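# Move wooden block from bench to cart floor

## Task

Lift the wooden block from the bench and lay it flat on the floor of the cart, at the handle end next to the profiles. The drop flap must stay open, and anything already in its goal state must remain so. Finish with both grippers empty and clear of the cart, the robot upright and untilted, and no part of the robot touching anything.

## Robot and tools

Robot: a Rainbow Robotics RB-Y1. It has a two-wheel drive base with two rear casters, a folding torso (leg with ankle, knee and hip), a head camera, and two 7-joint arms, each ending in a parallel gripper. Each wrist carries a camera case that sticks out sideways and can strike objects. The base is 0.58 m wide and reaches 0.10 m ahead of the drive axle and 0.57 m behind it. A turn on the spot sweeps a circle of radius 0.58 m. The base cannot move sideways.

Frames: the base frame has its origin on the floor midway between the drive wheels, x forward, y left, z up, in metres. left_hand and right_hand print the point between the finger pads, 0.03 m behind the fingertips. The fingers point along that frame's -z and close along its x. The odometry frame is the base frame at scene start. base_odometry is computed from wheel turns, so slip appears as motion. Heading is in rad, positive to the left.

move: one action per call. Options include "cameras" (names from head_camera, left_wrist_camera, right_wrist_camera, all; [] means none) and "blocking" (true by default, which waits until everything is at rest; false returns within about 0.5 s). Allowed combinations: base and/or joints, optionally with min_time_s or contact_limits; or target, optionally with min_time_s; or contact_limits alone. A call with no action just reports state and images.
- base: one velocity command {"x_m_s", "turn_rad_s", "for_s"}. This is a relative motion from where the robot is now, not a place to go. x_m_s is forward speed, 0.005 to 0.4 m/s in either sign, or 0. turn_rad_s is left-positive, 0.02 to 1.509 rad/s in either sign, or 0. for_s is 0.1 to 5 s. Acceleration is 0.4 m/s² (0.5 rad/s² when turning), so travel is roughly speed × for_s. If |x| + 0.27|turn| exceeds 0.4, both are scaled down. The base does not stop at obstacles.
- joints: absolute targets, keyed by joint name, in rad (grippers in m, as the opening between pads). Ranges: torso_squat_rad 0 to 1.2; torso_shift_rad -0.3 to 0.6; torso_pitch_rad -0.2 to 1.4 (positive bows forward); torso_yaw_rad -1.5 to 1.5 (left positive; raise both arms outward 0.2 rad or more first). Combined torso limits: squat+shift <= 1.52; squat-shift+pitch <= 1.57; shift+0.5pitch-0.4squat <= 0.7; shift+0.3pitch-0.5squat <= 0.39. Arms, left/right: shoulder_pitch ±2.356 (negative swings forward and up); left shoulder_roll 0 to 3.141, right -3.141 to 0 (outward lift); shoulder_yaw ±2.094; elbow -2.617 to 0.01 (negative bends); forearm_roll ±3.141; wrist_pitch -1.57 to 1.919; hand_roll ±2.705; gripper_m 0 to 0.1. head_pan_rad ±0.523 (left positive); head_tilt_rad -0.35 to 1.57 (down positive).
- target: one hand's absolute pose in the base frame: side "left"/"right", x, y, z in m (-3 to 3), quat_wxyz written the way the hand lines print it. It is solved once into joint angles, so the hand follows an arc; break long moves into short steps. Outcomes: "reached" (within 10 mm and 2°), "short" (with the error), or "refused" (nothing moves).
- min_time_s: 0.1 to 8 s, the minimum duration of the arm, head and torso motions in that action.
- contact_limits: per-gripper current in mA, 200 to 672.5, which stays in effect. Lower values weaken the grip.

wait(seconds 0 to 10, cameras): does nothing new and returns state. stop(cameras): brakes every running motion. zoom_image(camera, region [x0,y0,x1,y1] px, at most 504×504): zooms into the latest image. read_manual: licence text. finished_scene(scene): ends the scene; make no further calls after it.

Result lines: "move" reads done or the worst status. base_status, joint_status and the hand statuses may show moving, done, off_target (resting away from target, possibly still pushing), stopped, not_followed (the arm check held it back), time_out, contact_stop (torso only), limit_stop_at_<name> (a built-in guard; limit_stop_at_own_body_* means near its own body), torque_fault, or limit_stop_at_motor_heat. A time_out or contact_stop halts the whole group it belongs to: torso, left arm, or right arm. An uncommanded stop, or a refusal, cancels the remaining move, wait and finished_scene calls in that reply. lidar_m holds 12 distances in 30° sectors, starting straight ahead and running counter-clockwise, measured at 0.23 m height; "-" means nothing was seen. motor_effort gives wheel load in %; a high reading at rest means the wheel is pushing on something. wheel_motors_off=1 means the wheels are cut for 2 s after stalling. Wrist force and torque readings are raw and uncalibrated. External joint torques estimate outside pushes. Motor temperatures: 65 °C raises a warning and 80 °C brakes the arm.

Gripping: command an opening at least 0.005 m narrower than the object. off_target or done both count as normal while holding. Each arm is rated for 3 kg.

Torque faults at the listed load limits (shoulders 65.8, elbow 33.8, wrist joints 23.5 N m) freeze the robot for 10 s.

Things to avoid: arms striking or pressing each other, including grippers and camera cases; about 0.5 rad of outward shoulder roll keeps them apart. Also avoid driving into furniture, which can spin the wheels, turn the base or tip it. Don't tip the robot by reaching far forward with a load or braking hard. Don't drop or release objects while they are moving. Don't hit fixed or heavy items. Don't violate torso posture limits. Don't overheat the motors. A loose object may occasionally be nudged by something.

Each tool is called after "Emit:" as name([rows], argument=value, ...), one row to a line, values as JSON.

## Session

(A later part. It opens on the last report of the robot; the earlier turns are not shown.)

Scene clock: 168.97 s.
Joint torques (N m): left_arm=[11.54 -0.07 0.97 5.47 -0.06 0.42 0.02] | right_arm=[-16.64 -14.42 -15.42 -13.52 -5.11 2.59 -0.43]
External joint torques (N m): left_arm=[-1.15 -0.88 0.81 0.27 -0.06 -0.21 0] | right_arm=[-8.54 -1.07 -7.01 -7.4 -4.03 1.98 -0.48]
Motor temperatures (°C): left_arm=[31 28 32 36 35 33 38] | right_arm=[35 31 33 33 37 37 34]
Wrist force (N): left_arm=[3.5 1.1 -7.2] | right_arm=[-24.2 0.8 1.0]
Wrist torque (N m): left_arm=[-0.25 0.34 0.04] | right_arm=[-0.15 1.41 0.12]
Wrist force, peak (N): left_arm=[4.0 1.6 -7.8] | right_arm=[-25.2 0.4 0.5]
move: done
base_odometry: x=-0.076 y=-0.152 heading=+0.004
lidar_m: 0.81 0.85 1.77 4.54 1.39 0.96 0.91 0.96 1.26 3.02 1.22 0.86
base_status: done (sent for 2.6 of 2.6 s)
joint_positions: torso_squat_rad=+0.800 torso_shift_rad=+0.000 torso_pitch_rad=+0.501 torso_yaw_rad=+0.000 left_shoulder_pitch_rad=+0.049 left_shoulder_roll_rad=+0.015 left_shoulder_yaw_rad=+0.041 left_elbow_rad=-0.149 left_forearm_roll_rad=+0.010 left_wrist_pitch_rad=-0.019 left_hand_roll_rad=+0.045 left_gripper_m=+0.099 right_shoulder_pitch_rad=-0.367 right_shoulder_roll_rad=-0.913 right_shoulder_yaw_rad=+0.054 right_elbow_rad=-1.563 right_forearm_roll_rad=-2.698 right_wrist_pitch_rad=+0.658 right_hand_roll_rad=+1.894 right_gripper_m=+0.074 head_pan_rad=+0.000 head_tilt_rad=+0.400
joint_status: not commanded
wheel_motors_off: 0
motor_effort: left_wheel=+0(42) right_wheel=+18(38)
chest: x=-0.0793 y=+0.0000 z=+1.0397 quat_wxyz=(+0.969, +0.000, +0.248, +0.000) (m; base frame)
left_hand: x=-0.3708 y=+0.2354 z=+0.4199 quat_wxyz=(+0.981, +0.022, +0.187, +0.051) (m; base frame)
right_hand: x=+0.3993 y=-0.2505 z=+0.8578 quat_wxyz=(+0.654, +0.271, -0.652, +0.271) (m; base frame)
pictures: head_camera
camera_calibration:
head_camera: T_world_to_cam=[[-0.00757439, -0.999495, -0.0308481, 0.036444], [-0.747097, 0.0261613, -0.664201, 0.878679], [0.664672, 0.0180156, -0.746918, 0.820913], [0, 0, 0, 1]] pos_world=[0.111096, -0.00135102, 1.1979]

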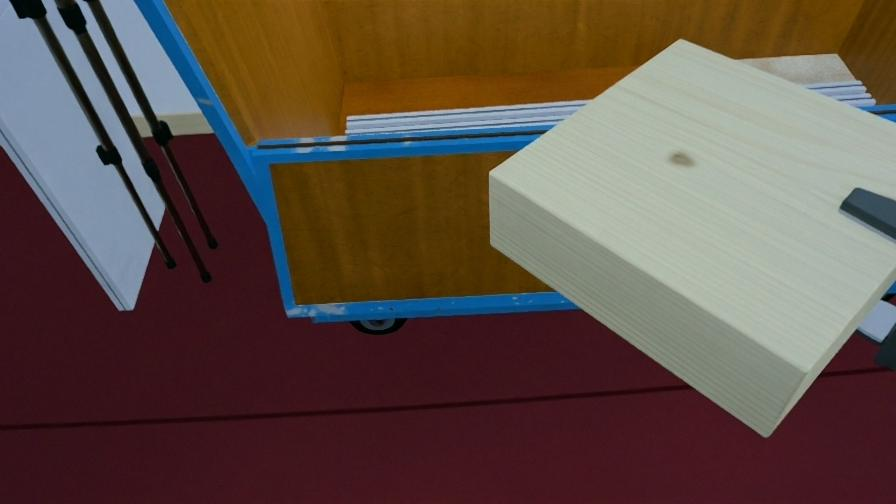

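Emit:
move(target={"side":"right","x":0.32,"y":-0.25,"z":1.0,"quat_wxyz":[0.653,0.271,-0.653,0.271]}, min_time_s=2, cameras=[])

Emit:
move(base={"x_m_s":0.2,"for_s":2.2}, cameras=["head_camera"])

Emit:
move(joints={"torso_squat_rad":1.1,"torso_shift_rad":0.4}, min_time_s=3, cameras=["head_camera"])

Scene clock: 175.90 s.
Joint torques (N m): left_arm=[11.37 -0.01 0.62 5.38 -0.12 0.38 -0.09] | right_arm=[-8.61 -10 -16.66 -8.78 -3.78 0.3 -0.35]
External joint torques (N m): left_arm=[-1.32 -0.82 0.46 0.19 -0.11 -0.26 -0.11] | right_arm=[-5.54 0.6 -7.46 -4.88 -3.08 0.19 -0.4]
Motor temperatures (°C): left_arm=[31 28 32 36 35 33 38] | right_arm=[35 31 33 33 37 37 34]
Wrist force (N): left_arm=[2.7 0.8 -6.7] | right_arm=[-24.8 1.2 0.9]
Wrist torque (N m): left_arm=[-0.20 0.23 0.05] | right_arm=[-0.18 1.43 0.12]
Wrist force, peak (N): left_arm=[3.2 0.6 -8.1] | right_arm=[-25.7 -0.2 0.8]
move: done
base_odometry: x=-0.076 y=-0.152 heading=+0.004
lidar_m: 0.81 0.83 1.76 4.54 1.39 0.96 0.92 0.95 1.25 3.02 1.21 0.86
base_status: not commanded
joint_positions: torso_squat_rad=+0.800 torso_shift_rad=+0.000 torso_pitch_rad=+0.501 torso_yaw_rad=+0.000 left_shoulder_pitch_rad=+0.049 left_shoulder_roll_rad=+0.015 left_shoulder_yaw_rad=+0.041 left_elbow_rad=-0.149 left_forearm_roll_rad=+0.010 left_wrist_pitch_rad=-0.019 left_hand_roll_rad=+0.045 left_gripper_m=+0.099 right_shoulder_pitch_rad=+0.159 right_shoulder_roll_rad=-1.144 right_shoulder_yaw_rad=-0.419 right_elbow_rad=-2.196 right_forearm_roll_rad=-2.793 right_wrist_pitch_rad=+0.425 right_hand_roll_rad=+1.631 right_gripper_m=+0.074 head_pan_rad=+0.000 head_tilt_rad=+0.400
joint_status: all done
wheel_motors_off: 0
motor_effort: left_wheel=+0(1) right_wheel=+18(19)
chest: x=-0.0793 y=+0.0000 z=+1.0397 quat_wxyz=(+0.969, +0.000, +0.248, +0.000) (m; base frame)
left_hand: x=-0.3708 y=+0.2354 z=+0.4199 quat_wxyz=(+0.981, +0.022, +0.187, +0.051) (m; base frame)
right_hand: x=+0.3200 y=-0.2504 z=+0.9986 quat_wxyz=(+0.654, +0.271, -0.652, +0.271) (m; base frame)
right_hand_status: reached (checked arc, planned for 2.0 s): 1 mm and 0.2 deg off.
pictures: none
No camera images: "cameras" was empty.

Scene clock: 179.10 s.
Joint torques (N m): left_arm=[11.63 0.09 1.02 5.32 -0.13 0.42 0.04] | right_arm=[-9.49 -10.07 -16.66 -8.52 -3.85 0.45 -0.36]
External joint torques (N m): left_arm=[-1.05 -0.72 0.86 0.12 -0.13 -0.21 0.02] | right_arm=[-6.43 0.52 -7.46 -4.61 -3.14 0.33 -0.41]
Motor temperatures (°C): left_arm=[31 28 32 36 35 33 38] | right_arm=[35 31 33 33 37 37 34]
Wrist force (N): left_arm=[3.2 0.3 -7.2] | right_arm=[-24.4 0.6 0.5]
Wrist torque (N m): left_arm=[-0.17 0.34 0.06] | right_arm=[-0.15 1.47 0.12]
Wrist force, peak (N): left_arm=[4.0 0.6 -7.8] | right_arm=[-26.3 -0.1 0.5]
move: done
base_odometry: x=+0.364 y=-0.150 heading=+0.005
lidar_m: 0.37 0.38 0.93 3.91 2.05 1.44 1.35 1.41 1.85 4.42 0.56 0.39
base_status: done (sent for 2.2 of 2.2 s)
joint_positions: torso_squat_rad=+0.800 torso_shift_rad=+0.000 torso_pitch_rad=+0.501 torso_yaw_rad=+0.000 left_shoulder_pitch_rad=+0.049 left_shoulder_roll_rad=+0.015 left_shoulder_yaw_rad=+0.041 left_elbow_rad=-0.149 left_forearm_roll_rad=+0.010 left_wrist_pitch_rad=-0.019 left_hand_roll_rad=+0.045 left_gripper_m=+0.099 right_shoulder_pitch_rad=+0.159 right_shoulder_roll_rad=-1.144 right_shoulder_yaw_rad=-0.419 right_elbow_rad=-2.196 right_forearm_roll_rad=-2.793 right_wrist_pitch_rad=+0.425 right_hand_roll_rad=+1.631 right_gripper_m=+0.074 head_pan_rad=+0.000 head_tilt_rad=+0.400
joint_status: not commanded
wheel_motors_off: 0
motor_effort: left_wheel=+7(38) right_wheel=-6(51)
chest: x=-0.0793 y=+0.0000 z=+1.0397 quat_wxyz=(+0.969, +0.000, +0.248, +0.000) (m; base frame)
left_hand: x=-0.3708 y=+0.2354 z=+0.4199 quat_wxyz=(+0.981, +0.022, +0.187, +0.051) (m; base frame)
right_hand: x=+0.3199 y=-0.2503 z=+0.9986 quat_wxyz=(+0.654, +0.271, -0.652, +0.271) (m; base frame)
pictures: head_camera
camera_calibration:
head_camera: T_world_to_cam=[[-0.00757352, -0.999495, -0.0308527, 0.0364494], [-0.747003, 0.0261663, -0.664306, 0.878795], [0.664778, 0.0180159, -0.746824, 0.820788], [0, 0, 0, 1]] pos_world=[0.111096, -0.001351, 1.1979]

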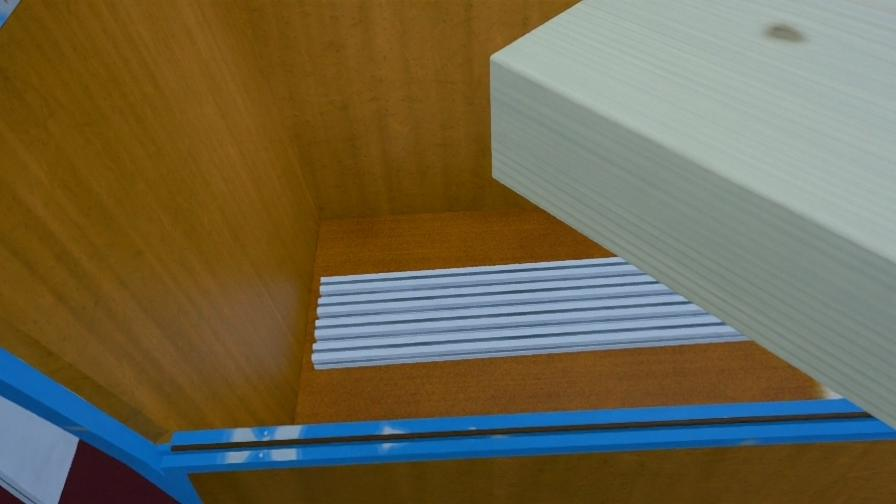

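Scene clock: 182.40 s.
Joint torques (N m): left_arm=[11.53 -0.18 0.67 5.49 -0.12 0.47 0.12] | right_arm=[-9.69 -9.55 -15.93 -8.37 -3.8 0.4 -0.4]
External joint torques (N m): left_arm=[-1.17 -0.99 0.52 0.29 -0.12 -0.17 0.1] | right_arm=[-6.63 1.04 -6.73 -4.46 -3.09 0.28 -0.45]
Motor temperatures (°C): left_arm=[31 28 32 36 35 33 38] | right_arm=[35 31 33 33 37 37 34]
Wrist force (N): left_arm=[3.4 1.1 -7.5] | right_arm=[-24.0 1.2 0.7]
Wrist torque (N m): left_arm=[-0.28 0.32 0.06] | right_arm=[-0.10 1.40 0.14]
Wrist force, peak (N): left_arm=[3.9 0.9 -8.0] | right_arm=[-27.2 -0.4 -0.9]
move: limit_stop_at_own_body_left_arm
base_odometry: x=+0.364 y=-0.150 heading=+0.004
lidar_m: 0.37 0.39 0.93 3.91 2.05 1.45 1.34 1.40 1.83 4.43 0.57 0.40
base_status: not commanded
joint_positions: torso_squat_rad=+1.088 torso_shift_rad=+0.384 torso_pitch_rad=+0.501 torso_yaw_rad=+0.000 left_shoulder_pitch_rad=+0.049 left_shoulder_roll_rad=+0.015 left_shoulder_yaw_rad=+0.041 left_elbow_rad=-0.149 left_forearm_roll_rad=+0.010 left_wrist_pitch_rad=-0.019 left_hand_roll_rad=+0.045 left_gripper_m=+0.099 right_shoulder_pitch_rad=+0.159 right_shoulder_roll_rad=-1.144 right_shoulder_yaw_rad=-0.419 right_elbow_rad=-2.196 right_forearm_roll_rad=-2.793 right_wrist_pitch_rad=+0.425 right_hand_roll_rad=+1.631 right_gripper_m=+0.074 head_pan_rad=+0.000 head_tilt_rad=+0.400
joint_status: torso_squat_rad limit_stop_at_own_body_left_arm (moved +0.288 of +0.300); torso_shift_rad limit_stop_at_own_body_left_arm (moved +0.384 of +0.400)
wheel_motors_off: 0
motor_effort: left_wheel=+2(10) right_wheel=-2(10)
chest: x=+0.0425 y=+0.0000 z=+0.8533 quat_wxyz=(+0.969, +0.000, +0.248, +0.000) (m; base frame)
left_hand: x=-0.2490 y=+0.2354 z=+0.2336 quat_wxyz=(+0.981, +0.022, +0.187, +0.051) (m; base frame)
right_hand: x=+0.4417 y=-0.2503 z=+0.8123 quat_wxyz=(+0.654, +0.271, -0.652, +0.271) (m; base frame)
pictures: head_camera
camera_calibration:
head_camera: T_world_to_cam=[[-0.00757352, -0.999495, -0.0308527, 0.031624], [-0.747003, 0.0261663, -0.664306, 0.846019], [0.664778, 0.0180159, -0.746824, 0.600685], [0, 0, 0, 1]] pos_world=[0.232896, -0.001351, 1.0116]

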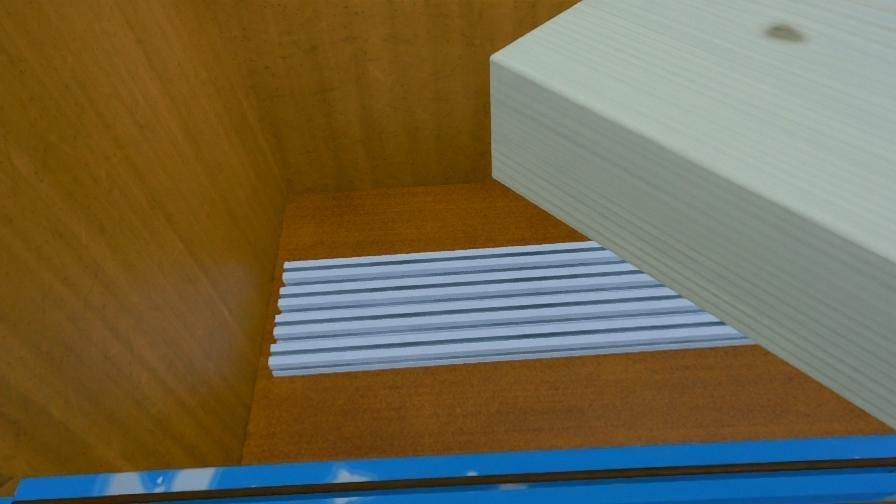

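Emit:
move(joints={"left_shoulder_roll_rad":0.6,"left_shoulder_pitch_rad":-0.3}, cameras=[])

Emit:
move(joints={"torso_squat_rad":1.1,"torso_shift_rad":0.4,"torso_pitch_rad":0.75}, min_time_s=2.5, cameras=["head_camera"])

Emit:
move(target={"side":"right","x":0.50,"y":-0.12,"z":0.76,"quat_wxyz":[0.5417,0.4545,-0.4545,0.5417]}, min_time_s=3, cameras=["head_camera","right_wrist_camera"])

Scene clock: 186.80 s.
Joint torques (N m): left_arm=[11.48 11.6 2.26 5.27 -0.03 0.32 0.01] | right_arm=[-9.7 -9.34 -16.08 -8.28 -3.79 0.44 -0.41]
External joint torques (N m): left_arm=[-1.5 -2.8 1.13 0.2 -0.09 -0.34 -0.01] | right_arm=[-6.64 1.25 -6.88 -4.38 -3.08 0.32 -0.46]
Motor temperatures (°C): left_arm=[31 28 32 36 35 33 38] | right_arm=[35 31 33 32 37 36 34]
Wrist force (N): left_arm=[2.1 -1.6 -6.6] | right_arm=[-24.6 0.6 0.8]
Wrist torque (N m): left_arm=[-0.13 0.18 0.07] | right_arm=[-0.11 1.41 0.12]
Wrist force, peak (N): left_arm=[3.5 1.2 -8.1] | right_arm=[-25.1 1.1 0.8]
move: limit_stop_at_own_body_base
base_odometry: x=+0.364 y=-0.150 heading=+0.004
lidar_m: 0.37 0.38 0.93 3.91 2.05 1.43 1.35 1.40 1.85 4.41 0.57 0.39
base_status: not commanded
joint_positions: torso_squat_rad=+1.088 torso_shift_rad=+0.384 torso_pitch_rad=+0.501 torso_yaw_rad=+0.000 left_shoulder_pitch_rad=+0.049 left_shoulder_roll_rad=+0.600 left_shoulder_yaw_rad=+0.041 left_elbow_rad=-0.149 left_forearm_roll_rad=+0.010 left_wrist_pitch_rad=-0.019 left_hand_roll_rad=+0.045 left_gripper_m=+0.099 right_shoulder_pitch_rad=+0.159 right_shoulder_roll_rad=-1.144 right_shoulder_yaw_rad=-0.419 right_elbow_rad=-2.196 right_forearm_roll_rad=-2.793 right_wrist_pitch_rad=+0.425 right_hand_roll_rad=+1.631 right_gripper_m=+0.074 head_pan_rad=+0.000 head_tilt_rad=+0.400
joint_status: left_shoulder_pitch_rad limit_stop_at_own_body_base (moved +0.000 of -0.349); the others done
wheel_motors_off: 0
on_its_own: left_shoulder_pitch_rad is held at +0.049, not at your -0.300, since a limit_stop_at_own_body_base
motor_effort: left_wheel=+2(3) right_wheel=+0(4)
chest: x=+0.0425 y=+0.0000 z=+0.8533 quat_wxyz=(+0.969, +0.000, +0.248, +0.000) (m; base frame)
left_hand: x=-0.1850 y=+0.6537 z=+0.3523 quat_wxyz=(+0.940, +0.291, +0.168, -0.052) (m; base frame)
right_hand: x=+0.4417 y=-0.2503 z=+0.8123 quat_wxyz=(+0.654, +0.271, -0.652, +0.271) (m; base frame)
pictures: none
No camera images: "cameras" was empty.

not run: a stop that you did not command came earlier in this reply.

not run: a stop that you did not command came earlier in this reply.

Emit:
move(joints={"torso_squat_rad":1.1,"torso_shift_rad":0.4,"torso_pitch_rad":0.75}, min_time_s=2.5, cameras=["head_camera"])

Emit:
move(target={"side":"right","x":0.50,"y":-0.12,"z":0.76,"quat_wxyz":[0.5417,0.4545,-0.4545,0.5417]}, min_time_s=3, cameras=["head_camera","right_wrist_camera"])

Scene clock: 192.10 s.
Joint torques (N m): left_arm=[16.73 9.69 1.78 7.55 0 0.86 0.07] | right_arm=[-6.9 -7.3 -15.31 -9.38 -3.65 1.74 -0.31]
External joint torques (N m): left_arm=[-2.02 -2.18 0.79 0.27 -0.05 -0.25 0.04] | right_arm=[-6.47 1 -6.85 -4.97 -2.96 1.32 -0.36]
Motor temperatures (°C): left_arm=[31 28 32 36 35 33 38] | right_arm=[35 31 33 32 37 36 34]
Wrist force (N): left_arm=[4.8 -1.6 -5.8] | right_arm=[-23.6 -3.2 -3.3]
Wrist torque (N m): left_arm=[-0.09 0.43 0.02] | right_arm=[-0.46 1.38 0.10]
Wrist force, peak (N): left_arm=[4.5 -2.0 -6.7] | right_arm=[-24.5 -3.1 -3.4]
move: done
base_odometry: x=+0.364 y=-0.150 heading=+0.004
lidar_m: 0.37 0.38 0.94 3.90 2.05 1.44 1.34 1.41 1.84 4.43 0.59 0.39
base_status: not commanded
joint_positions: torso_squat_rad=+1.100 torso_shift_rad=+0.400 torso_pitch_rad=+0.751 torso_yaw_rad=+0.000 left_shoulder_pitch_rad=+0.049 left_shoulder_roll_rad=+0.600 left_shoulder_yaw_rad=+0.041 left_elbow_rad=-0.149 left_forearm_roll_rad=+0.010 left_wrist_pitch_rad=-0.019 left_hand_roll_rad=+0.045 left_gripper_m=+0.099 right_shoulder_pitch_rad=+0.159 right_shoulder_roll_rad=-1.144 right_shoulder_yaw_rad=-0.419 right_elbow_rad=-2.196 right_forearm_roll_rad=-2.793 right_wrist_pitch_rad=+0.425 right_hand_roll_rad=+1.631 right_gripper_m=+0.074 head_pan_rad=+0.000 head_tilt_rad=+0.400
joint_status: all done
wheel_motors_off: 0
on_its_own: left_shoulder_pitch_rad is held at +0.049, not at your -0.300, since a limit_stop_at_own_body_base
motor_effort: left_wheel=+2(3) right_wheel=-2(4)
chest: x=+0.1068 y=+0.0000 z=+0.7992 quat_wxyz=(+0.930, +0.000, +0.367, +0.000) (m; base frame)
left_hand: x=-0.2376 y=+0.6535 z=+0.3700 quat_wxyz=(+0.912, +0.282, +0.284, -0.088) (m; base frame)
right_hand: x=+0.4835 y=-0.2504 z=+0.6607 quat_wxyz=(+0.731, +0.302, -0.566, +0.235) (m; base frame)
pictures: head_camera
camera_calibration:
head_camera: T_world_to_cam=[[-0.0149693, -0.999495, -0.0280224, 0.0289702], [-0.888093, 0.0261674, -0.458918, 0.709078], [0.45942, 0.0180168, -0.888036, 0.652276], [0, 0, 0, 1]] pos_world=[0.330492, -0.001351, 0.905466]

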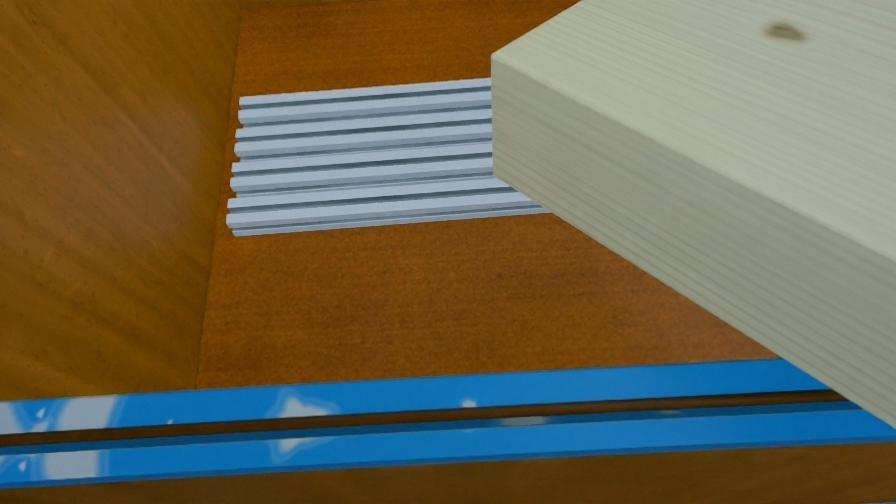

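Scene clock: 195.43 s.
Joint torques (N m): left_arm=[16.45 9.85 1.93 7.62 0 0.94 -0.01] | right_arm=[-19.13 -13.94 -15.13 -2.09 -6.85 0.4 -0.54]
External joint torques (N m): left_arm=[-2.31 -2 0.93 0.35 -0.05 -0.16 -0.05] | right_arm=[-8.13 0.53 -4.78 -1.08 -5.43 0.36 -0.59]
Motor temperatures (°C): left_arm=[31 28 32 36 35 33 38] | right_arm=[35 31 33 32 37 36 34]
Wrist force (N): left_arm=[4.7 -1.6 -6.0] | right_arm=[-24.2 0.7 -3.0]
Wrist torque (N m): left_arm=[-0.10 0.41 0.03] | right_arm=[-0.16 1.31 0.14]
Wrist force, peak (N): left_arm=[5.0 -2.2 -6.3] | right_arm=[-24.9 1.0 -2.4]
move: done
base_odometry: x=+0.364 y=-0.150 heading=+0.004
lidar_m: 0.36 0.39 0.93 3.88 2.05 1.43 1.35 1.40 1.85 4.42 0.59 0.40
base_status: not commanded
joint_positions: torso_squat_rad=+1.100 torso_shift_rad=+0.400 torso_pitch_rad=+0.751 torso_yaw_rad=+0.000 left_shoulder_pitch_rad=+0.049 left_shoulder_roll_rad=+0.600 left_shoulder_yaw_rad=+0.041 left_elbow_rad=-0.149 left_forearm_roll_rad=+0.010 left_wrist_pitch_rad=-0.019 left_hand_roll_rad=+0.045 left_gripper_m=+0.099 right_shoulder_pitch_rad=-1.020 right_shoulder_roll_rad=-1.596 right_shoulder_yaw_rad=+0.387 right_elbow_rad=-1.871 right_forearm_roll_rad=-2.911 right_wrist_pitch_rad=+0.929 right_hand_roll_rad=+1.600 right_gripper_m=+0.074 head_pan_rad=+0.000 head_tilt_rad=+0.400
joint_status: all done
wheel_motors_off: 0
on_its_own: left_shoulder_pitch_rad is held at +0.049, not at your -0.300, since a limit_stop_at_own_body_base
motor_effort: left_wheel=+1(3) right_wheel=-2(4)
chest: x=+0.1068 y=+0.0000 z=+0.7992 quat_wxyz=(+0.930, +0.000, +0.367, +0.000) (m; base frame)
left_hand: x=-0.2377 y=+0.6535 z=+0.3700 quat_wxyz=(+0.912, +0.282, +0.284, -0.088) (m; base frame)
right_hand: x=+0.4998 y=-0.1203 z=+0.7586 quat_wxyz=(+0.543, +0.454, -0.454, +0.541) (m; base frame)
right_hand_status: reached (checked arc, planned for 3.0 s): 1 mm and 0.2 deg off.
pictures: head_camera, right_wrist_camera
camera_calibration:
head_camera: T_world_to_cam=[[-0.0149208, -0.9995, -0.0278867, 0.0288298], [-0.888093, 0.026062, -0.458925, 0.708995], [0.459422, 0.0179185, -0.888037, 0.652322], [0, 0, 0, 1]] pos_world=[0.330392, -0.00135107, 0.905466]
right_wrist_camera: T_world_to_cam=[[0.0268807, -0.149901, -0.988336, 0.717063], [-0.861872, -0.504343, 0.0530525, 0.356958], [-0.506413, 0.850393, -0.142752, 0.535849], [0, 0, 0, 1]] pos_world=[0.559738, -0.168165, 0.766255]

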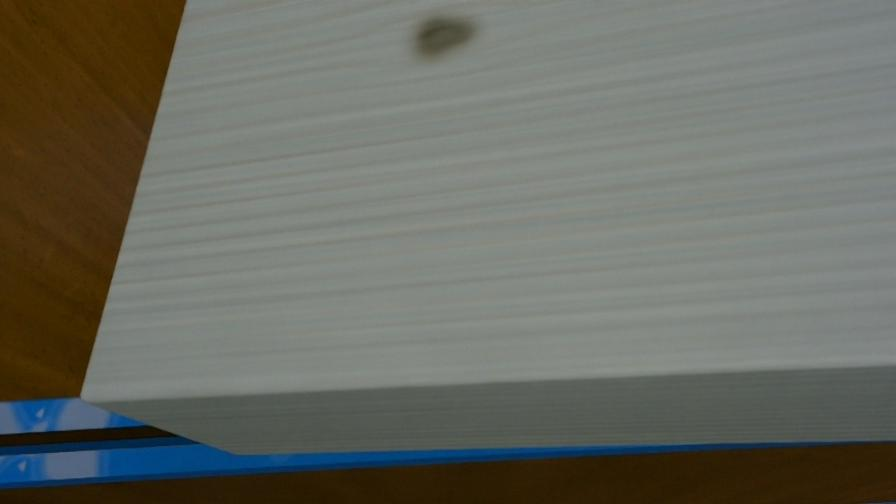

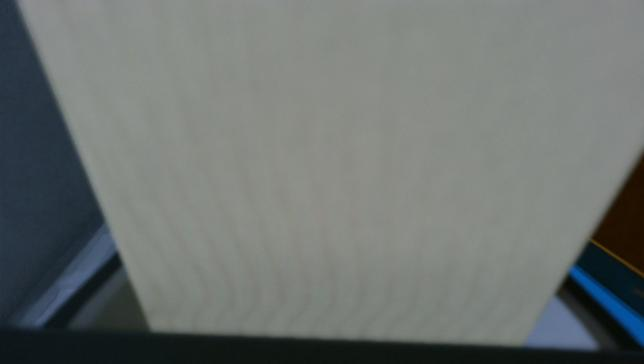

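Emit:
move(base={"x_m_s":0.1,"for_s":0.8}, cameras=[])

Emit:
move(joints={"torso_pitch_rad":0.86}, min_time_s=1.5, cameras=[])

Emit:
move(target={"side":"right","x":0.468,"y":0.02,"z":0.62,"quat_wxyz":[0.5417,0.4545,-0.4545,0.5417]}, min_time_s=3, cameras=["head_camera"])

Scene clock: 202.53 s.
Joint torques (N m): left_arm=[16.87 9.78 1.91 7.56 0 0.87 0.16] | right_arm=[-18.85 -13.96 -15.43 -2.53 -6.61 0.39 -0.52]
External joint torques (N m): left_arm=[-1.88 -2.08 0.91 0.29 -0.05 -0.23 0.12] | right_arm=[-7.84 0.51 -5.07 -1.51 -5.19 0.35 -0.57]
Motor temperatures (°C): left_arm=[31 28 32 36 35 33 38] | right_arm=[35 31 33 32 37 36 34]
Wrist force (N): left_arm=[4.2 -1.7 -5.7] | right_arm=[-24.5 0.3 -2.9]
Wrist torque (N m): left_arm=[-0.11 0.39 0.03] | right_arm=[-0.29 1.40 0.12]
Wrist force, peak (N): left_arm=[4.9 -1.9 -6.7] | right_arm=[-25.7 -1.8 -2.5]
move: done
base_odometry: x=+0.444 y=-0.150 heading=+0.004
lidar_m: 0.29 0.29 0.41 3.66 2.16 1.51 1.43 1.49 1.96 4.68 0.46 0.31
base_status: done (sent for 0.8 of 0.8 s)
joint_positions: torso_squat_rad=+1.100 torso_shift_rad=+0.400 torso_pitch_rad=+0.751 torso_yaw_rad=+0.000 left_shoulder_pitch_rad=+0.049 left_shoulder_roll_rad=+0.600 left_shoulder_yaw_rad=+0.041 left_elbow_rad=-0.149 left_forearm_roll_rad=+0.010 left_wrist_pitch_rad=-0.019 left_hand_roll_rad=+0.045 left_gripper_m=+0.099 right_shoulder_pitch_rad=-1.020 right_shoulder_roll_rad=-1.596 right_shoulder_yaw_rad=+0.387 right_elbow_rad=-1.871 right_forearm_roll_rad=-2.911 right_wrist_pitch_rad=+0.929 right_hand_roll_rad=+1.600 right_gripper_m=+0.074 head_pan_rad=+0.000 head_tilt_rad=+0.400
joint_status: not commanded
wheel_motors_off: 0
on_its_own: left_shoulder_pitch_rad is held at +0.049, not at your -0.300, since a limit_stop_at_own_body_base
motor_effort: left_wheel=+0(24) right_wheel=-2(22)
chest: x=+0.1069 y=+0.0000 z=+0.7992 quat_wxyz=(+0.930, +0.000, +0.367, +0.000) (m; base frame)
left_hand: x=-0.2377 y=+0.6535 z=+0.3699 quat_wxyz=(+0.912, +0.282, +0.284, -0.088) (m; base frame)
right_hand: x=+0.4999 y=-0.1203 z=+0.7585 quat_wxyz=(+0.543, +0.454, -0.454, +0.541) (m; base frame)
pictures: none
No camera images: "cameras" was empty.

Scene clock: 204.33 s.
Joint torques (N m): left_arm=[18.67 8.8 1.77 8.37 0.01 1.09 -0.08] | right_arm=[-18.03 -13.86 -15.27 -3.47 -6.62 1.08 -0.45]
External joint torques (N m): left_arm=[-2.27 -1.71 0.85 0.26 -0.03 -0.19 -0.12] | right_arm=[-7.69 0.7 -5.21 -1.86 -5.2 0.83 -0.5]
Motor temperatures (°C): left_arm=[31 28 32 36 35 33 38] | right_arm=[35 31 33 32 37 36 34]
Wrist force (N): left_arm=[5.3 -1.4 -5.6] | right_arm=[-24.3 -1.9 -3.1]
Wrist torque (N m): left_arm=[-0.11 0.46 0.03] | right_arm=[-0.37 1.32 0.15]
Wrist force, peak (N): left_arm=[5.5 -2.0 -6.0] | right_arm=[-24.6 -0.2 -2.9]
move: done
base_odometry: x=+0.444 y=-0.150 heading=+0.004
lidar_m: 0.29 0.30 0.40 3.67 2.16 1.52 1.42 1.47 1.95 4.66 0.46 0.31
base_status: not commanded
joint_positions: torso_squat_rad=+1.100 torso_shift_rad=+0.400 torso_pitch_rad=+0.861 torso_yaw_rad=+0.000 left_shoulder_pitch_rad=+0.049 left_shoulder_roll_rad=+0.600 left_shoulder_yaw_rad=+0.041 left_elbow_rad=-0.149 left_forearm_roll_rad=+0.010 left_wrist_pitch_rad=-0.019 left_hand_roll_rad=+0.045 left_gripper_m=+0.099 right_shoulder_pitch_rad=-1.020 right_shoulder_roll_rad=-1.596 right_shoulder_yaw_rad=+0.387 right_elbow_rad=-1.871 right_forearm_roll_rad=-2.911 right_wrist_pitch_rad=+0.929 right_hand_roll_rad=+1.600 right_gripper_m=+0.074 head_pan_rad=+0.000 head_tilt_rad=+0.400
joint_status: all done
wheel_motors_off: 0
on_its_own: left_shoulder_pitch_rad is held at +0.049, not at your -0.300, since a limit_stop_at_own_body_base
motor_effort: left_wheel=+1(2) right_wheel=+0(2)
chest: x=+0.1304 y=+0.0000 z=+0.7747 quat_wxyz=(+0.909, +0.000, +0.417, +0.000) (m; base frame)
left_hand: x=-0.2592 y=+0.6535 z=+0.3858 quat_wxyz=(+0.895, +0.277, +0.334, -0.103) (m; base frame)
right_hand: x=+0.5166 y=-0.1203 z=+0.6911 quat_wxyz=(+0.567, +0.483, -0.423, +0.516) (m; base frame)
pictures: none
No camera images: "cameras" was empty.

Scene clock: 207.67 s.
Joint torques (N m): left_arm=[18.52 8.59 2 8.56 0.03 1.08 0.04] | right_arm=[-17.42 1.64 -8.17 -20.72 -4.86 3.91 -1.45]
External joint torques (N m): left_arm=[-2.42 -1.92 1.08 0.45 -0.02 -0.2 -0.01] | right_arm=[-5.77 10.59 0.78 -15.73 -4.19 4.04 -1.5]
Motor temperatures (°C): left_arm=[31 28 32 36 35 33 38] | right_arm=[35 31 33 32 37 36 34]
Wrist force (N): left_arm=[5.0 -1.7 -5.2] | right_arm=[-26.2 -20.6 3.1]
Wrist torque (N m): left_arm=[-0.07 0.42 0.05] | right_arm=[0.34 1.67 1.22]
Wrist force, peak (N): left_arm=[5.9 -2.3 -5.6] | right_arm=[-26.5 -21.0 3.3]
move: done
base_odometry: x=+0.444 y=-0.150 heading=+0.004
lidar_m: 0.28 0.30 0.40 3.65 2.17 1.53 1.43 1.50 1.96 4.66 0.46 0.30
base_status: not commanded
joint_positions: torso_squat_rad=+1.100 torso_shift_rad=+0.400 torso_pitch_rad=+0.861 torso_yaw_rad=+0.000 left_shoulder_pitch_rad=+0.049 left_shoulder_roll_rad=+0.600 left_shoulder_yaw_rad=+0.041 left_elbow_rad=-0.149 left_forearm_roll_rad=+0.010 left_wrist_pitch_rad=-0.019 left_hand_roll_rad=+0.045 left_gripper_m=+0.099 right_shoulder_pitch_rad=-1.257 right_shoulder_roll_rad=-1.260 right_shoulder_yaw_rad=+0.794 right_elbow_rad=-2.075 right_forearm_roll_rad=-2.468 right_wrist_pitch_rad=+0.429 right_hand_roll_rad=+1.510 right_gripper_m=+0.074 head_pan_rad=+0.000 head_tilt_rad=+0.400
joint_status: all done
wheel_motors_off: 0
on_its_own: left_shoulder_pitch_rad is held at +0.049, not at your -0.300, since a limit_stop_at_own_body_base
motor_effort: left_wheel=-2(3) right_wheel=-2(3)
chest: x=+0.1304 y=+0.0000 z=+0.7747 quat_wxyz=(+0.909, +0.000, +0.417, +0.000) (m; base frame)
left_hand: x=-0.2591 y=+0.6535 z=+0.3858 quat_wxyz=(+0.895, +0.277, +0.334, -0.103) (m; base frame)
right_hand: x=+0.4699 y=+0.0184 z=+0.6183 quat_wxyz=(+0.544, +0.452, -0.455, +0.541) (m; base frame)
right_hand_status: reached (checked arc, planned for 3.0 s): 3 mm and 0.4 deg off.
pictures: head_camera
camera_calibration:
head_camera: T_world_to_cam=[[-0.0179281, -0.999502, -0.0259835, 0.0274147], [-0.933117, 0.0260603, -0.358627, 0.646849], [0.359125, 0.0178161, -0.933119, 0.667641], [0, 0, 0, 1]] pos_world=[0.36431, -0.00135082, 0.855679]

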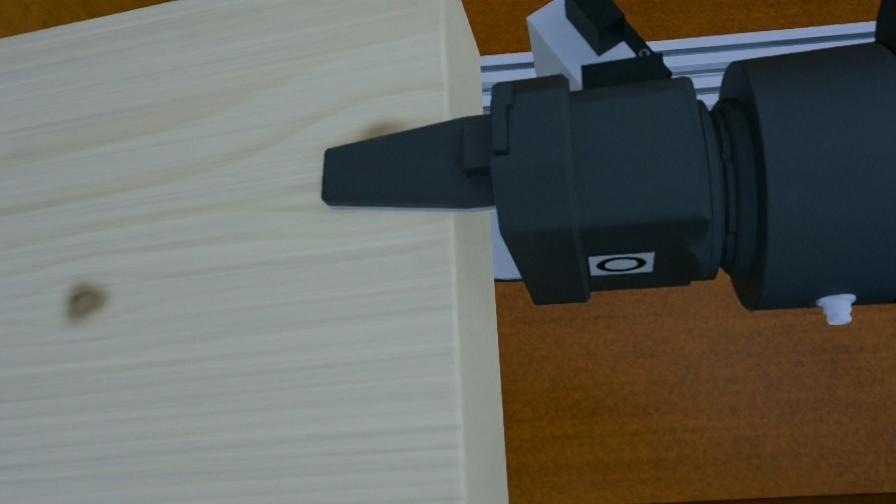

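Emit:
move(target={"side":"right","x":0.50,"y":0.015,"z":0.63,"quat_wxyz":[0.5417,0.4545,-0.4545,0.5417]}, min_time_s=1, cameras=[])

Emit:
move(joints={"head_tilt_rad":0.1,"head_pan_rad":0.4}, cameras=["head_camera"])

Emit:
move(joints={"head_tilt_rad":0.9,"head_pan_rad":0.2}, cameras=["head_camera"])

Scene clock: 211.10 s.
Joint torques (N m): left_arm=[18.41 8.79 1.81 8.44 -0.02 1.14 -0.07] | right_arm=[-21.44 -4.21 -17.64 -9.56 -4.51 -0.41 -0.6]
External joint torques (N m): left_arm=[-2.53 -1.72 0.89 0.34 -0.07 -0.14 -0.11] | right_arm=[-8.5 5.06 -8.12 -5.05 -3.7 -0.25 -0.65]
Motor temperatures (°C): left_arm=[31 28 32 36 35 33 38] | right_arm=[35 31 33 32 37 36 34]
Wrist force (N): left_arm=[5.5 -1.0 -5.3] | right_arm=[-23.7 1.0 -3.1]
Wrist torque (N m): left_arm=[-0.13 0.50 0.08] | right_arm=[-0.20 1.39 0.21]
Wrist force, peak (N): left_arm=[5.4 -1.4 -6.0] | right_arm=[-31.2 -19.5 0.2]
move: done
base_odometry: x=+0.444 y=-0.150 heading=+0.004
lidar_m: 0.29 0.30 0.40 3.67 2.17 1.52 1.43 1.49 1.94 4.68 0.46 0.31
base_status: not commanded
joint_positions: torso_squat_rad=+1.100 torso_shift_rad=+0.400 torso_pitch_rad=+0.861 torso_yaw_rad=+0.000 left_shoulder_pitch_rad=+0.049 left_shoulder_roll_rad=+0.600 left_shoulder_yaw_rad=+0.041 left_elbow_rad=-0.149 left_forearm_roll_rad=+0.010 left_wrist_pitch_rad=-0.019 left_hand_roll_rad=+0.045 left_gripper_m=+0.099 right_shoulder_pitch_rad=-1.324 right_shoulder_roll_rad=-1.241 right_shoulder_yaw_rad=+0.771 right_elbow_rad=-1.968 right_forearm_roll_rad=-2.499 right_wrist_pitch_rad=+0.522 right_hand_roll_rad=+1.488 right_gripper_m=+0.074 head_pan_rad=+0.000 head_tilt_rad=+0.400
joint_status: all done
wheel_motors_off: 0
on_its_own: left_shoulder_pitch_rad is held at +0.049, not at your -0.300, since a limit_stop_at_own_body_base
motor_effort: left_wheel=-2(4) right_wheel=-2(4)
chest: x=+0.1304 y=+0.0000 z=+0.7746 quat_wxyz=(+0.909, +0.000, +0.417, +0.000) (m; base frame)
left_hand: x=-0.2592 y=+0.6535 z=+0.3857 quat_wxyz=(+0.895, +0.277, +0.334, -0.103) (m; base frame)
right_hand: x=+0.4998 y=+0.0143 z=+0.6281 quat_wxyz=(+0.543, +0.454, -0.453, +0.542) (m; base frame)
right_hand_status: reached (checked arc, planned for 1.0 s): 2 mm and 0.3 deg off.
pictures: none
No camera images: "cameras" was empty.

Scene clock: 212.03 s.
Joint torques (N m): left_arm=[18.54 8.8 1.51 8.52 0.02 1 0.01] | right_arm=[-21.71 -4.82 -17.21 -9.36 -4.51 -0.39 -0.53]
External joint torques (N m): left_arm=[-2.41 -1.71 0.6 0.41 -0.02 -0.28 -0.03] | right_arm=[-8.78 4.46 -7.69 -4.85 -3.7 -0.22 -0.58]
Motor temperatures (°C): left_arm=[31 28 32 36 35 33 38] | right_arm=[35 31 33 32 37 36 34]
Wrist force (N): left_arm=[5.7 -1.9 -5.1] | right_arm=[-23.7 0.7 -3.5]
Wrist torque (N m): left_arm=[-0.02 0.47 0.04] | right_arm=[-0.21 1.38 0.21]
Wrist force, peak (N): left_arm=[5.3 -2.2 -5.8] | right_arm=[-24.5 0.2 -2.6]
move: done
base_odometry: x=+0.444 y=-0.150 heading=+0.004
lidar_m: 0.29 0.30 0.41 3.65 2.17 1.52 1.44 1.49 1.94 4.66 0.46 0.31
base_status: not commanded
joint_positions: torso_squat_rad=+1.100 torso_shift_rad=+0.400 torso_pitch_rad=+0.861 torso_yaw_rad=+0.000 left_shoulder_pitch_rad=+0.049 left_shoulder_roll_rad=+0.600 left_shoulder_yaw_rad=+0.041 left_elbow_rad=-0.149 left_forearm_roll_rad=+0.010 left_wrist_pitch_rad=-0.019 left_hand_roll_rad=+0.045 left_gripper_m=+0.099 right_shoulder_pitch_rad=-1.324 right_shoulder_roll_rad=-1.241 right_shoulder_yaw_rad=+0.771 right_elbow_rad=-1.968 right_forearm_roll_rad=-2.499 right_wrist_pitch_rad=+0.522 right_hand_roll_rad=+1.488 right_gripper_m=+0.074 head_pan_rad=+0.400 head_tilt_rad=+0.100
joint_status: all done
wheel_motors_off: 0
on_its_own: left_shoulder_pitch_rad is held at +0.049, not at your -0.300, since a limit_stop_at_own_body_base
motor_effort: left_wheel=-2(3) right_wheel=-1(4)
chest: x=+0.1304 y=+0.0000 z=+0.7746 quat_wxyz=(+0.909, +0.000, +0.417, +0.000) (m; base frame)
left_hand: x=-0.2592 y=+0.6535 z=+0.3857 quat_wxyz=(+0.895, +0.277, +0.334, -0.103) (m; base frame)
right_hand: x=+0.4998 y=+0.0143 z=+0.6281 quat_wxyz=(+0.543, +0.454, -0.453, +0.542) (m; base frame)
pictures: head_camera
camera_calibration:
head_camera: T_world_to_cam=[[0.243303, -0.914147, -0.324251, 0.215], [-0.789934, 0.00724275, -0.613149, 0.830517], [0.562857, 0.405318, -0.720354, 0.41821], [0, 0, 0, 1]] pos_world=[0.36835, 0.0210186, 0.880204]

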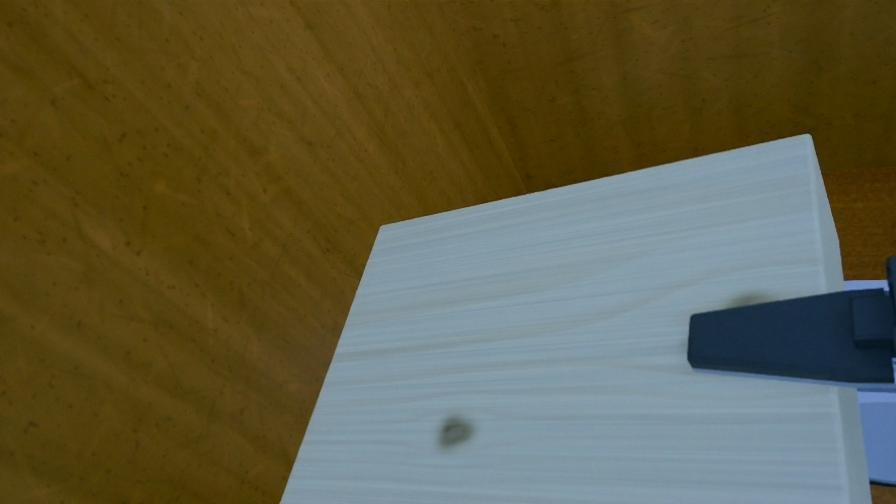

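Scene clock: 213.23 s.
Joint torques (N m): left_arm=[18.76 8.65 1.78 8.62 -0.15 1.1 0.05] | right_arm=[-21.39 -4.4 -17.22 -9.58 -4.5 -0.43 -0.56]
External joint torques (N m): left_arm=[-2.19 -1.86 0.86 0.52 -0.2 -0.17 0.01] | right_arm=[-8.46 4.88 -7.7 -5.08 -3.69 -0.26 -0.61]
Motor temperatures (°C): left_arm=[31 28 32 36 35 33 38] | right_arm=[35 31 33 32 37 36 34]
Wrist force (N): left_arm=[4.8 -1.6 -5.8] | right_arm=[-24.0 0.9 -3.3]
Wrist torque (N m): left_arm=[-0.10 0.42 0.02] | right_arm=[-0.25 1.37 0.25]
Wrist force, peak (N): left_arm=[5.3 -1.2 -6.4] | right_arm=[-24.3 1.0 -2.9]
move: done
base_odometry: x=+0.444 y=-0.150 heading=+0.004
lidar_m: 0.28 0.30 0.40 3.67 2.16 1.51 1.43 1.49 1.97 4.67 0.47 0.31
base_status: not commanded
joint_positions: torso_squat_rad=+1.100 torso_shift_rad=+0.400 torso_pitch_rad=+0.861 torso_yaw_rad=+0.000 left_shoulder_pitch_rad=+0.049 left_shoulder_roll_rad=+0.600 left_shoulder_yaw_rad=+0.041 left_elbow_rad=-0.149 left_forearm_roll_rad=+0.010 left_wrist_pitch_rad=-0.019 left_hand_roll_rad=+0.045 left_gripper_m=+0.099 right_shoulder_pitch_rad=-1.324 right_shoulder_roll_rad=-1.241 right_shoulder_yaw_rad=+0.771 right_elbow_rad=-1.968 right_forearm_roll_rad=-2.499 right_wrist_pitch_rad=+0.522 right_hand_roll_rad=+1.488 right_gripper_m=+0.074 head_pan_rad=+0.200 head_tilt_rad=+0.900
joint_status: all done
wheel_motors_off: 0
on_its_own: left_shoulder_pitch_rad is held at +0.049, not at your -0.300, since a limit_stop_at_own_body_base
motor_effort: left_wheel=-1(3) right_wheel=-3(4)
chest: x=+0.1304 y=+0.0000 z=+0.7746 quat_wxyz=(+0.909, +0.000, +0.417, +0.000) (m; base frame)
left_hand: x=-0.2592 y=+0.6535 z=+0.3857 quat_wxyz=(+0.895, +0.277, +0.334, -0.103) (m; base frame)
right_hand: x=+0.4998 y=+0.0143 z=+0.6281 quat_wxyz=(+0.543, +0.454, -0.453, +0.542) (m; base frame)
pictures: head_camera
camera_calibration:
head_camera: T_world_to_cam=[[0.101254, -0.981097, -0.164913, 0.115512], [-0.984511, -0.122663, 0.12527, 0.232266], [-0.143131, 0.149675, -0.978321, 0.856662], [0, 0, 0, 1]] pos_world=[0.339588, 0.0135988, 0.828044]

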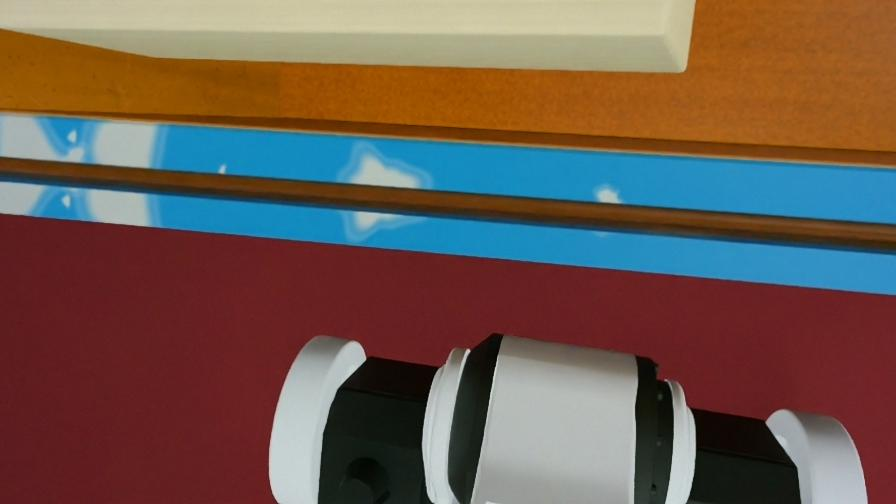

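Emit:
move(target={"side":"right","x":0.487,"y":0.035,"z":0.54,"quat_wxyz":[0.5495,0.445,-0.445,0.5495]}, min_time_s=1.5, cameras=["head_camera"])

Emit:
move(target={"side":"right","x":0.487,"y":0.035,"z":0.45,"quat_wxyz":[0.5495,0.445,-0.445,0.5495]}, min_time_s=1.5, cameras=["head_camera"])

Scene clock: 221.43 s.
Joint torques (N m): left_arm=[18.77 8.89 1.75 8.44 -0.05 1.09 0.01] | right_arm=[6.67 20.66 -7.71 -11.82 -4.17 0.62 -0.08]
External joint torques (N m): left_arm=[-2.13 -1.59 0.83 0.35 -0.09 -0.18 -0.03] | right_arm=[19.46 28.52 0.83 -6.01 -3.33 0.49 -0.13]
Motor temperatures (°C): left_arm=[31 28 32 36 34 33 38] | right_arm=[35 31 33 32 37 36 34]
Wrist force (N): left_arm=[4.8 -1.2 -5.3] | right_arm=[-24.1 1.3 -4.5]
Wrist torque (N m): left_arm=[-0.18 0.43 0.04] | right_arm=[-0.19 1.30 0.23]
Wrist force, peak (N): left_arm=[5.7 -1.9 -5.8] | right_arm=[-25.8 0.6 -2.6]
move: done
base_odometry: x=+0.444 y=-0.150 heading=+0.005
lidar_m: 0.28 0.30 0.40 3.66 2.17 1.53 1.43 1.49 1.95 4.69 0.46 0.31
base_status: not commanded
joint_positions: torso_squat_rad=+1.100 torso_shift_rad=+0.400 torso_pitch_rad=+0.859 torso_yaw_rad=-0.001 left_shoulder_pitch_rad=+0.049 left_shoulder_roll_rad=+0.600 left_shoulder_yaw_rad=+0.041 left_elbow_rad=-0.149 left_forearm_roll_rad=+0.010 left_wrist_pitch_rad=-0.019 left_hand_roll_rad=+0.045 left_gripper_m=+0.099 right_shoulder_pitch_rad=-1.261 right_shoulder_roll_rad=-1.062 right_shoulder_yaw_rad=+0.864 right_elbow_rad=-1.790 right_forearm_roll_rad=-2.432 right_wrist_pitch_rad=+0.525 right_hand_roll_rad=+1.661 right_gripper_m=+0.074 head_pan_rad=+0.200 head_tilt_rad=+0.900
joint_status: all done
wheel_motors_off: 0
on_its_own: left_shoulder_pitch_rad is held at +0.049, not at your -0.300, since a limit_stop_at_own_body_base
motor_effort: left_wheel=+0(3) right_wheel=-33(34)
chest: x=+0.1297 y=+0.0008 z=+0.7753 quat_wxyz=(+0.909, -0.001, +0.416, +0.000) (m; base frame)
left_hand: x=-0.2595 y=+0.6531 z=+0.3841 quat_wxyz=(+0.896, +0.276, +0.333, -0.103) (m; base frame)
right_hand: x=+0.4896 y=+0.0335 z=+0.5418 quat_wxyz=(+0.550, +0.439, -0.446, +0.553) (m; base frame)
right_hand_status: reached (checked arc, planned for 1.5 s): 4 mm and 0.8 deg off.
pictures: head_camera
camera_calibration:
head_camera: T_world_to_cam=[[0.102528, -0.981333, -0.162707, 0.1146], [-0.984685, -0.123312, 0.123243, 0.233222], [-0.141006, 0.147579, -0.978947, 0.857287], [0, 0, 0, 1]] pos_world=[0.338783, 0.0147019, 0.829142]

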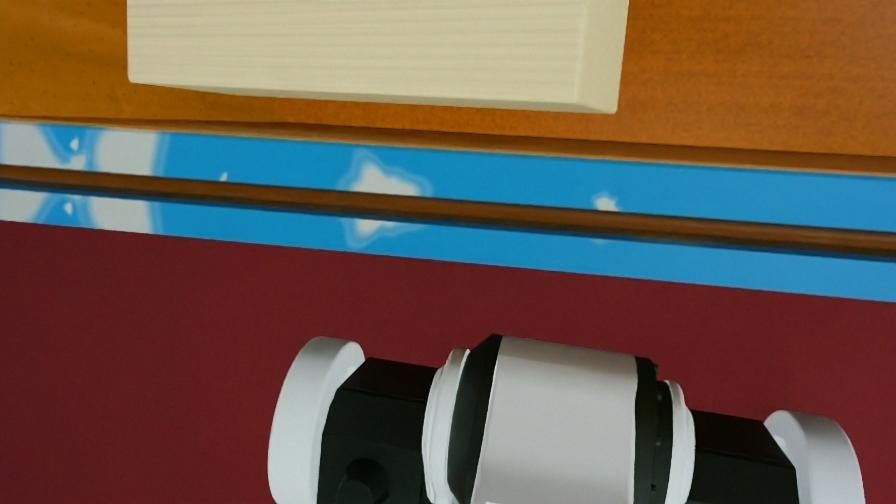

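Scene clock: 231.87 s.
Joint torques (N m): left_arm=[18.5 8.77 1.65 8.05 -0.05 1.14 0.09] | right_arm=[14.11 38.21 -7.09 -12.56 -4.56 0.96 -0.53]
External joint torques (N m): left_arm=[-2.34 -1.7 0.73 -0.02 -0.09 -0.13 0.05] | right_arm=[27.02 46.05 1.38 -6.74 -3.66 0.77 -0.58]
External joint torques when the fault began: right_arm=[48.74 72.43 2.61 -5.28 -3.53 0.9 0.04]
Motor temperatures (°C): left_arm=[31 28 32 36 34 33 38] | right_arm=[35 32 33 32 37 36 34]
Wrist force (N): left_arm=[4.8 -1.4 -5.4] | right_arm=[-23.9 2.0 -4.1]
Wrist torque (N m): left_arm=[-0.09 0.33 0.05] | right_arm=[-0.18 1.32 0.23]
Wrist force, peak (N): left_arm=[6.8 -1.5 -5.8] | right_arm=[-30.1 -2.4 -1.9]
move: torque_fault
TORQUE FAULT: right_shoulder_roll_rad reached its load limit. The robot stopped for 10 seconds, dropped its targets and accepts commands again. The stop added 9.5 s to the call.
base_odometry: x=+0.444 y=-0.150 heading=+0.005
lidar_m: 0.28 0.29 0.39 3.68 2.17 1.52 1.44 1.50 1.96 4.70 0.45 0.30
base_status: not commanded
joint_positions: torso_squat_rad=+1.100 torso_shift_rad=+0.399 torso_pitch_rad=+0.856 torso_yaw_rad=-0.001 left_shoulder_pitch_rad=+0.049 left_shoulder_roll_rad=+0.600 left_shoulder_yaw_rad=+0.041 left_elbow_rad=-0.149 left_forearm_roll_rad=+0.010 left_wrist_pitch_rad=-0.019 left_hand_roll_rad=+0.045 left_gripper_m=+0.099 right_shoulder_pitch_rad=-1.256 right_shoulder_roll_rad=-1.038 right_shoulder_yaw_rad=+0.860 right_elbow_rad=-1.741 right_forearm_roll_rad=-2.444 right_wrist_pitch_rad=+0.565 right_hand_roll_rad=+1.723 right_gripper_m=+0.074 head_pan_rad=+0.200 head_tilt_rad=+0.900
joint_status: right_shoulder_pitch_rad torque_fault (moved +0.005 of +0.079); right_shoulder_roll_rad torque_fault (moved +0.024 of +0.225); right_elbow_rad torque_fault (moved +0.049 of +0.366); right_forearm_roll_rad torque_fault (moved -0.012 of -0.053); right_wrist_pitch_rad torque_fault (moved +0.040 of +0.174); right_hand_roll_rad torque_fault (moved +0.063 of +0.292); the others done
wheel_motors_off: 0
on_its_own: left_shoulder_pitch_rad is held at +0.049, not at your -0.300, since a limit_stop_at_own_body_base; right_shoulder_pitch_rad is held at -1.249, not at your -1.182, since a torque_fault; right_shoulder_roll_rad is held at -1.027, not at your -0.837, since a torque_fault; right_elbow_rad is held at -1.743, not at your -1.424, since a torque_fault; right_forearm_roll_rad is held at -2.445, not at your -2.485, since a torque_fault; right_wrist_pitch_rad is held at +0.565, not at your +0.699, since a torque_fault; right_hand_roll_rad is held at +1.723, not at your +1.953, since a torque_fault
motor_effort: left_wheel=-2(25) right_wheel=-29(55)
chest: x=+0.1288 y=+0.0013 z=+0.7759 quat_wxyz=(+0.910, -0.002, +0.415, +0.000) (m; base frame)
left_hand: x=-0.2593 y=+0.6530 z=+0.3826 quat_wxyz=(+0.896, +0.276, +0.331, -0.103) (m; base frame)
right_hand: x=+0.4908 y=+0.0322 z=+0.5342 quat_wxyz=(+0.539, +0.436, -0.449, +0.564) (m; base frame)
right_hand_status: short (checked arc, planned for 1.5 s): torque_fault, 84 mm and 2.4 deg off.
pictures: head_camera
camera_calibration:
head_camera: T_world_to_cam=[[0.102803, -0.981621, -0.160786, 0.11372], [-0.985041, -0.122939, 0.120747, 0.234233], [-0.138295, 0.145968, -0.979575, 0.857859], [0, 0, 0, 1]] pos_world=[0.337676, 0.0152067, 0.830339]

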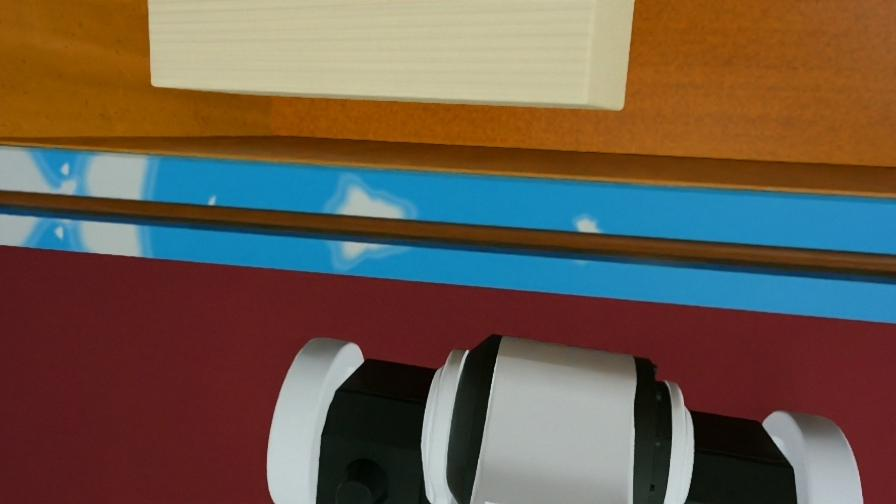

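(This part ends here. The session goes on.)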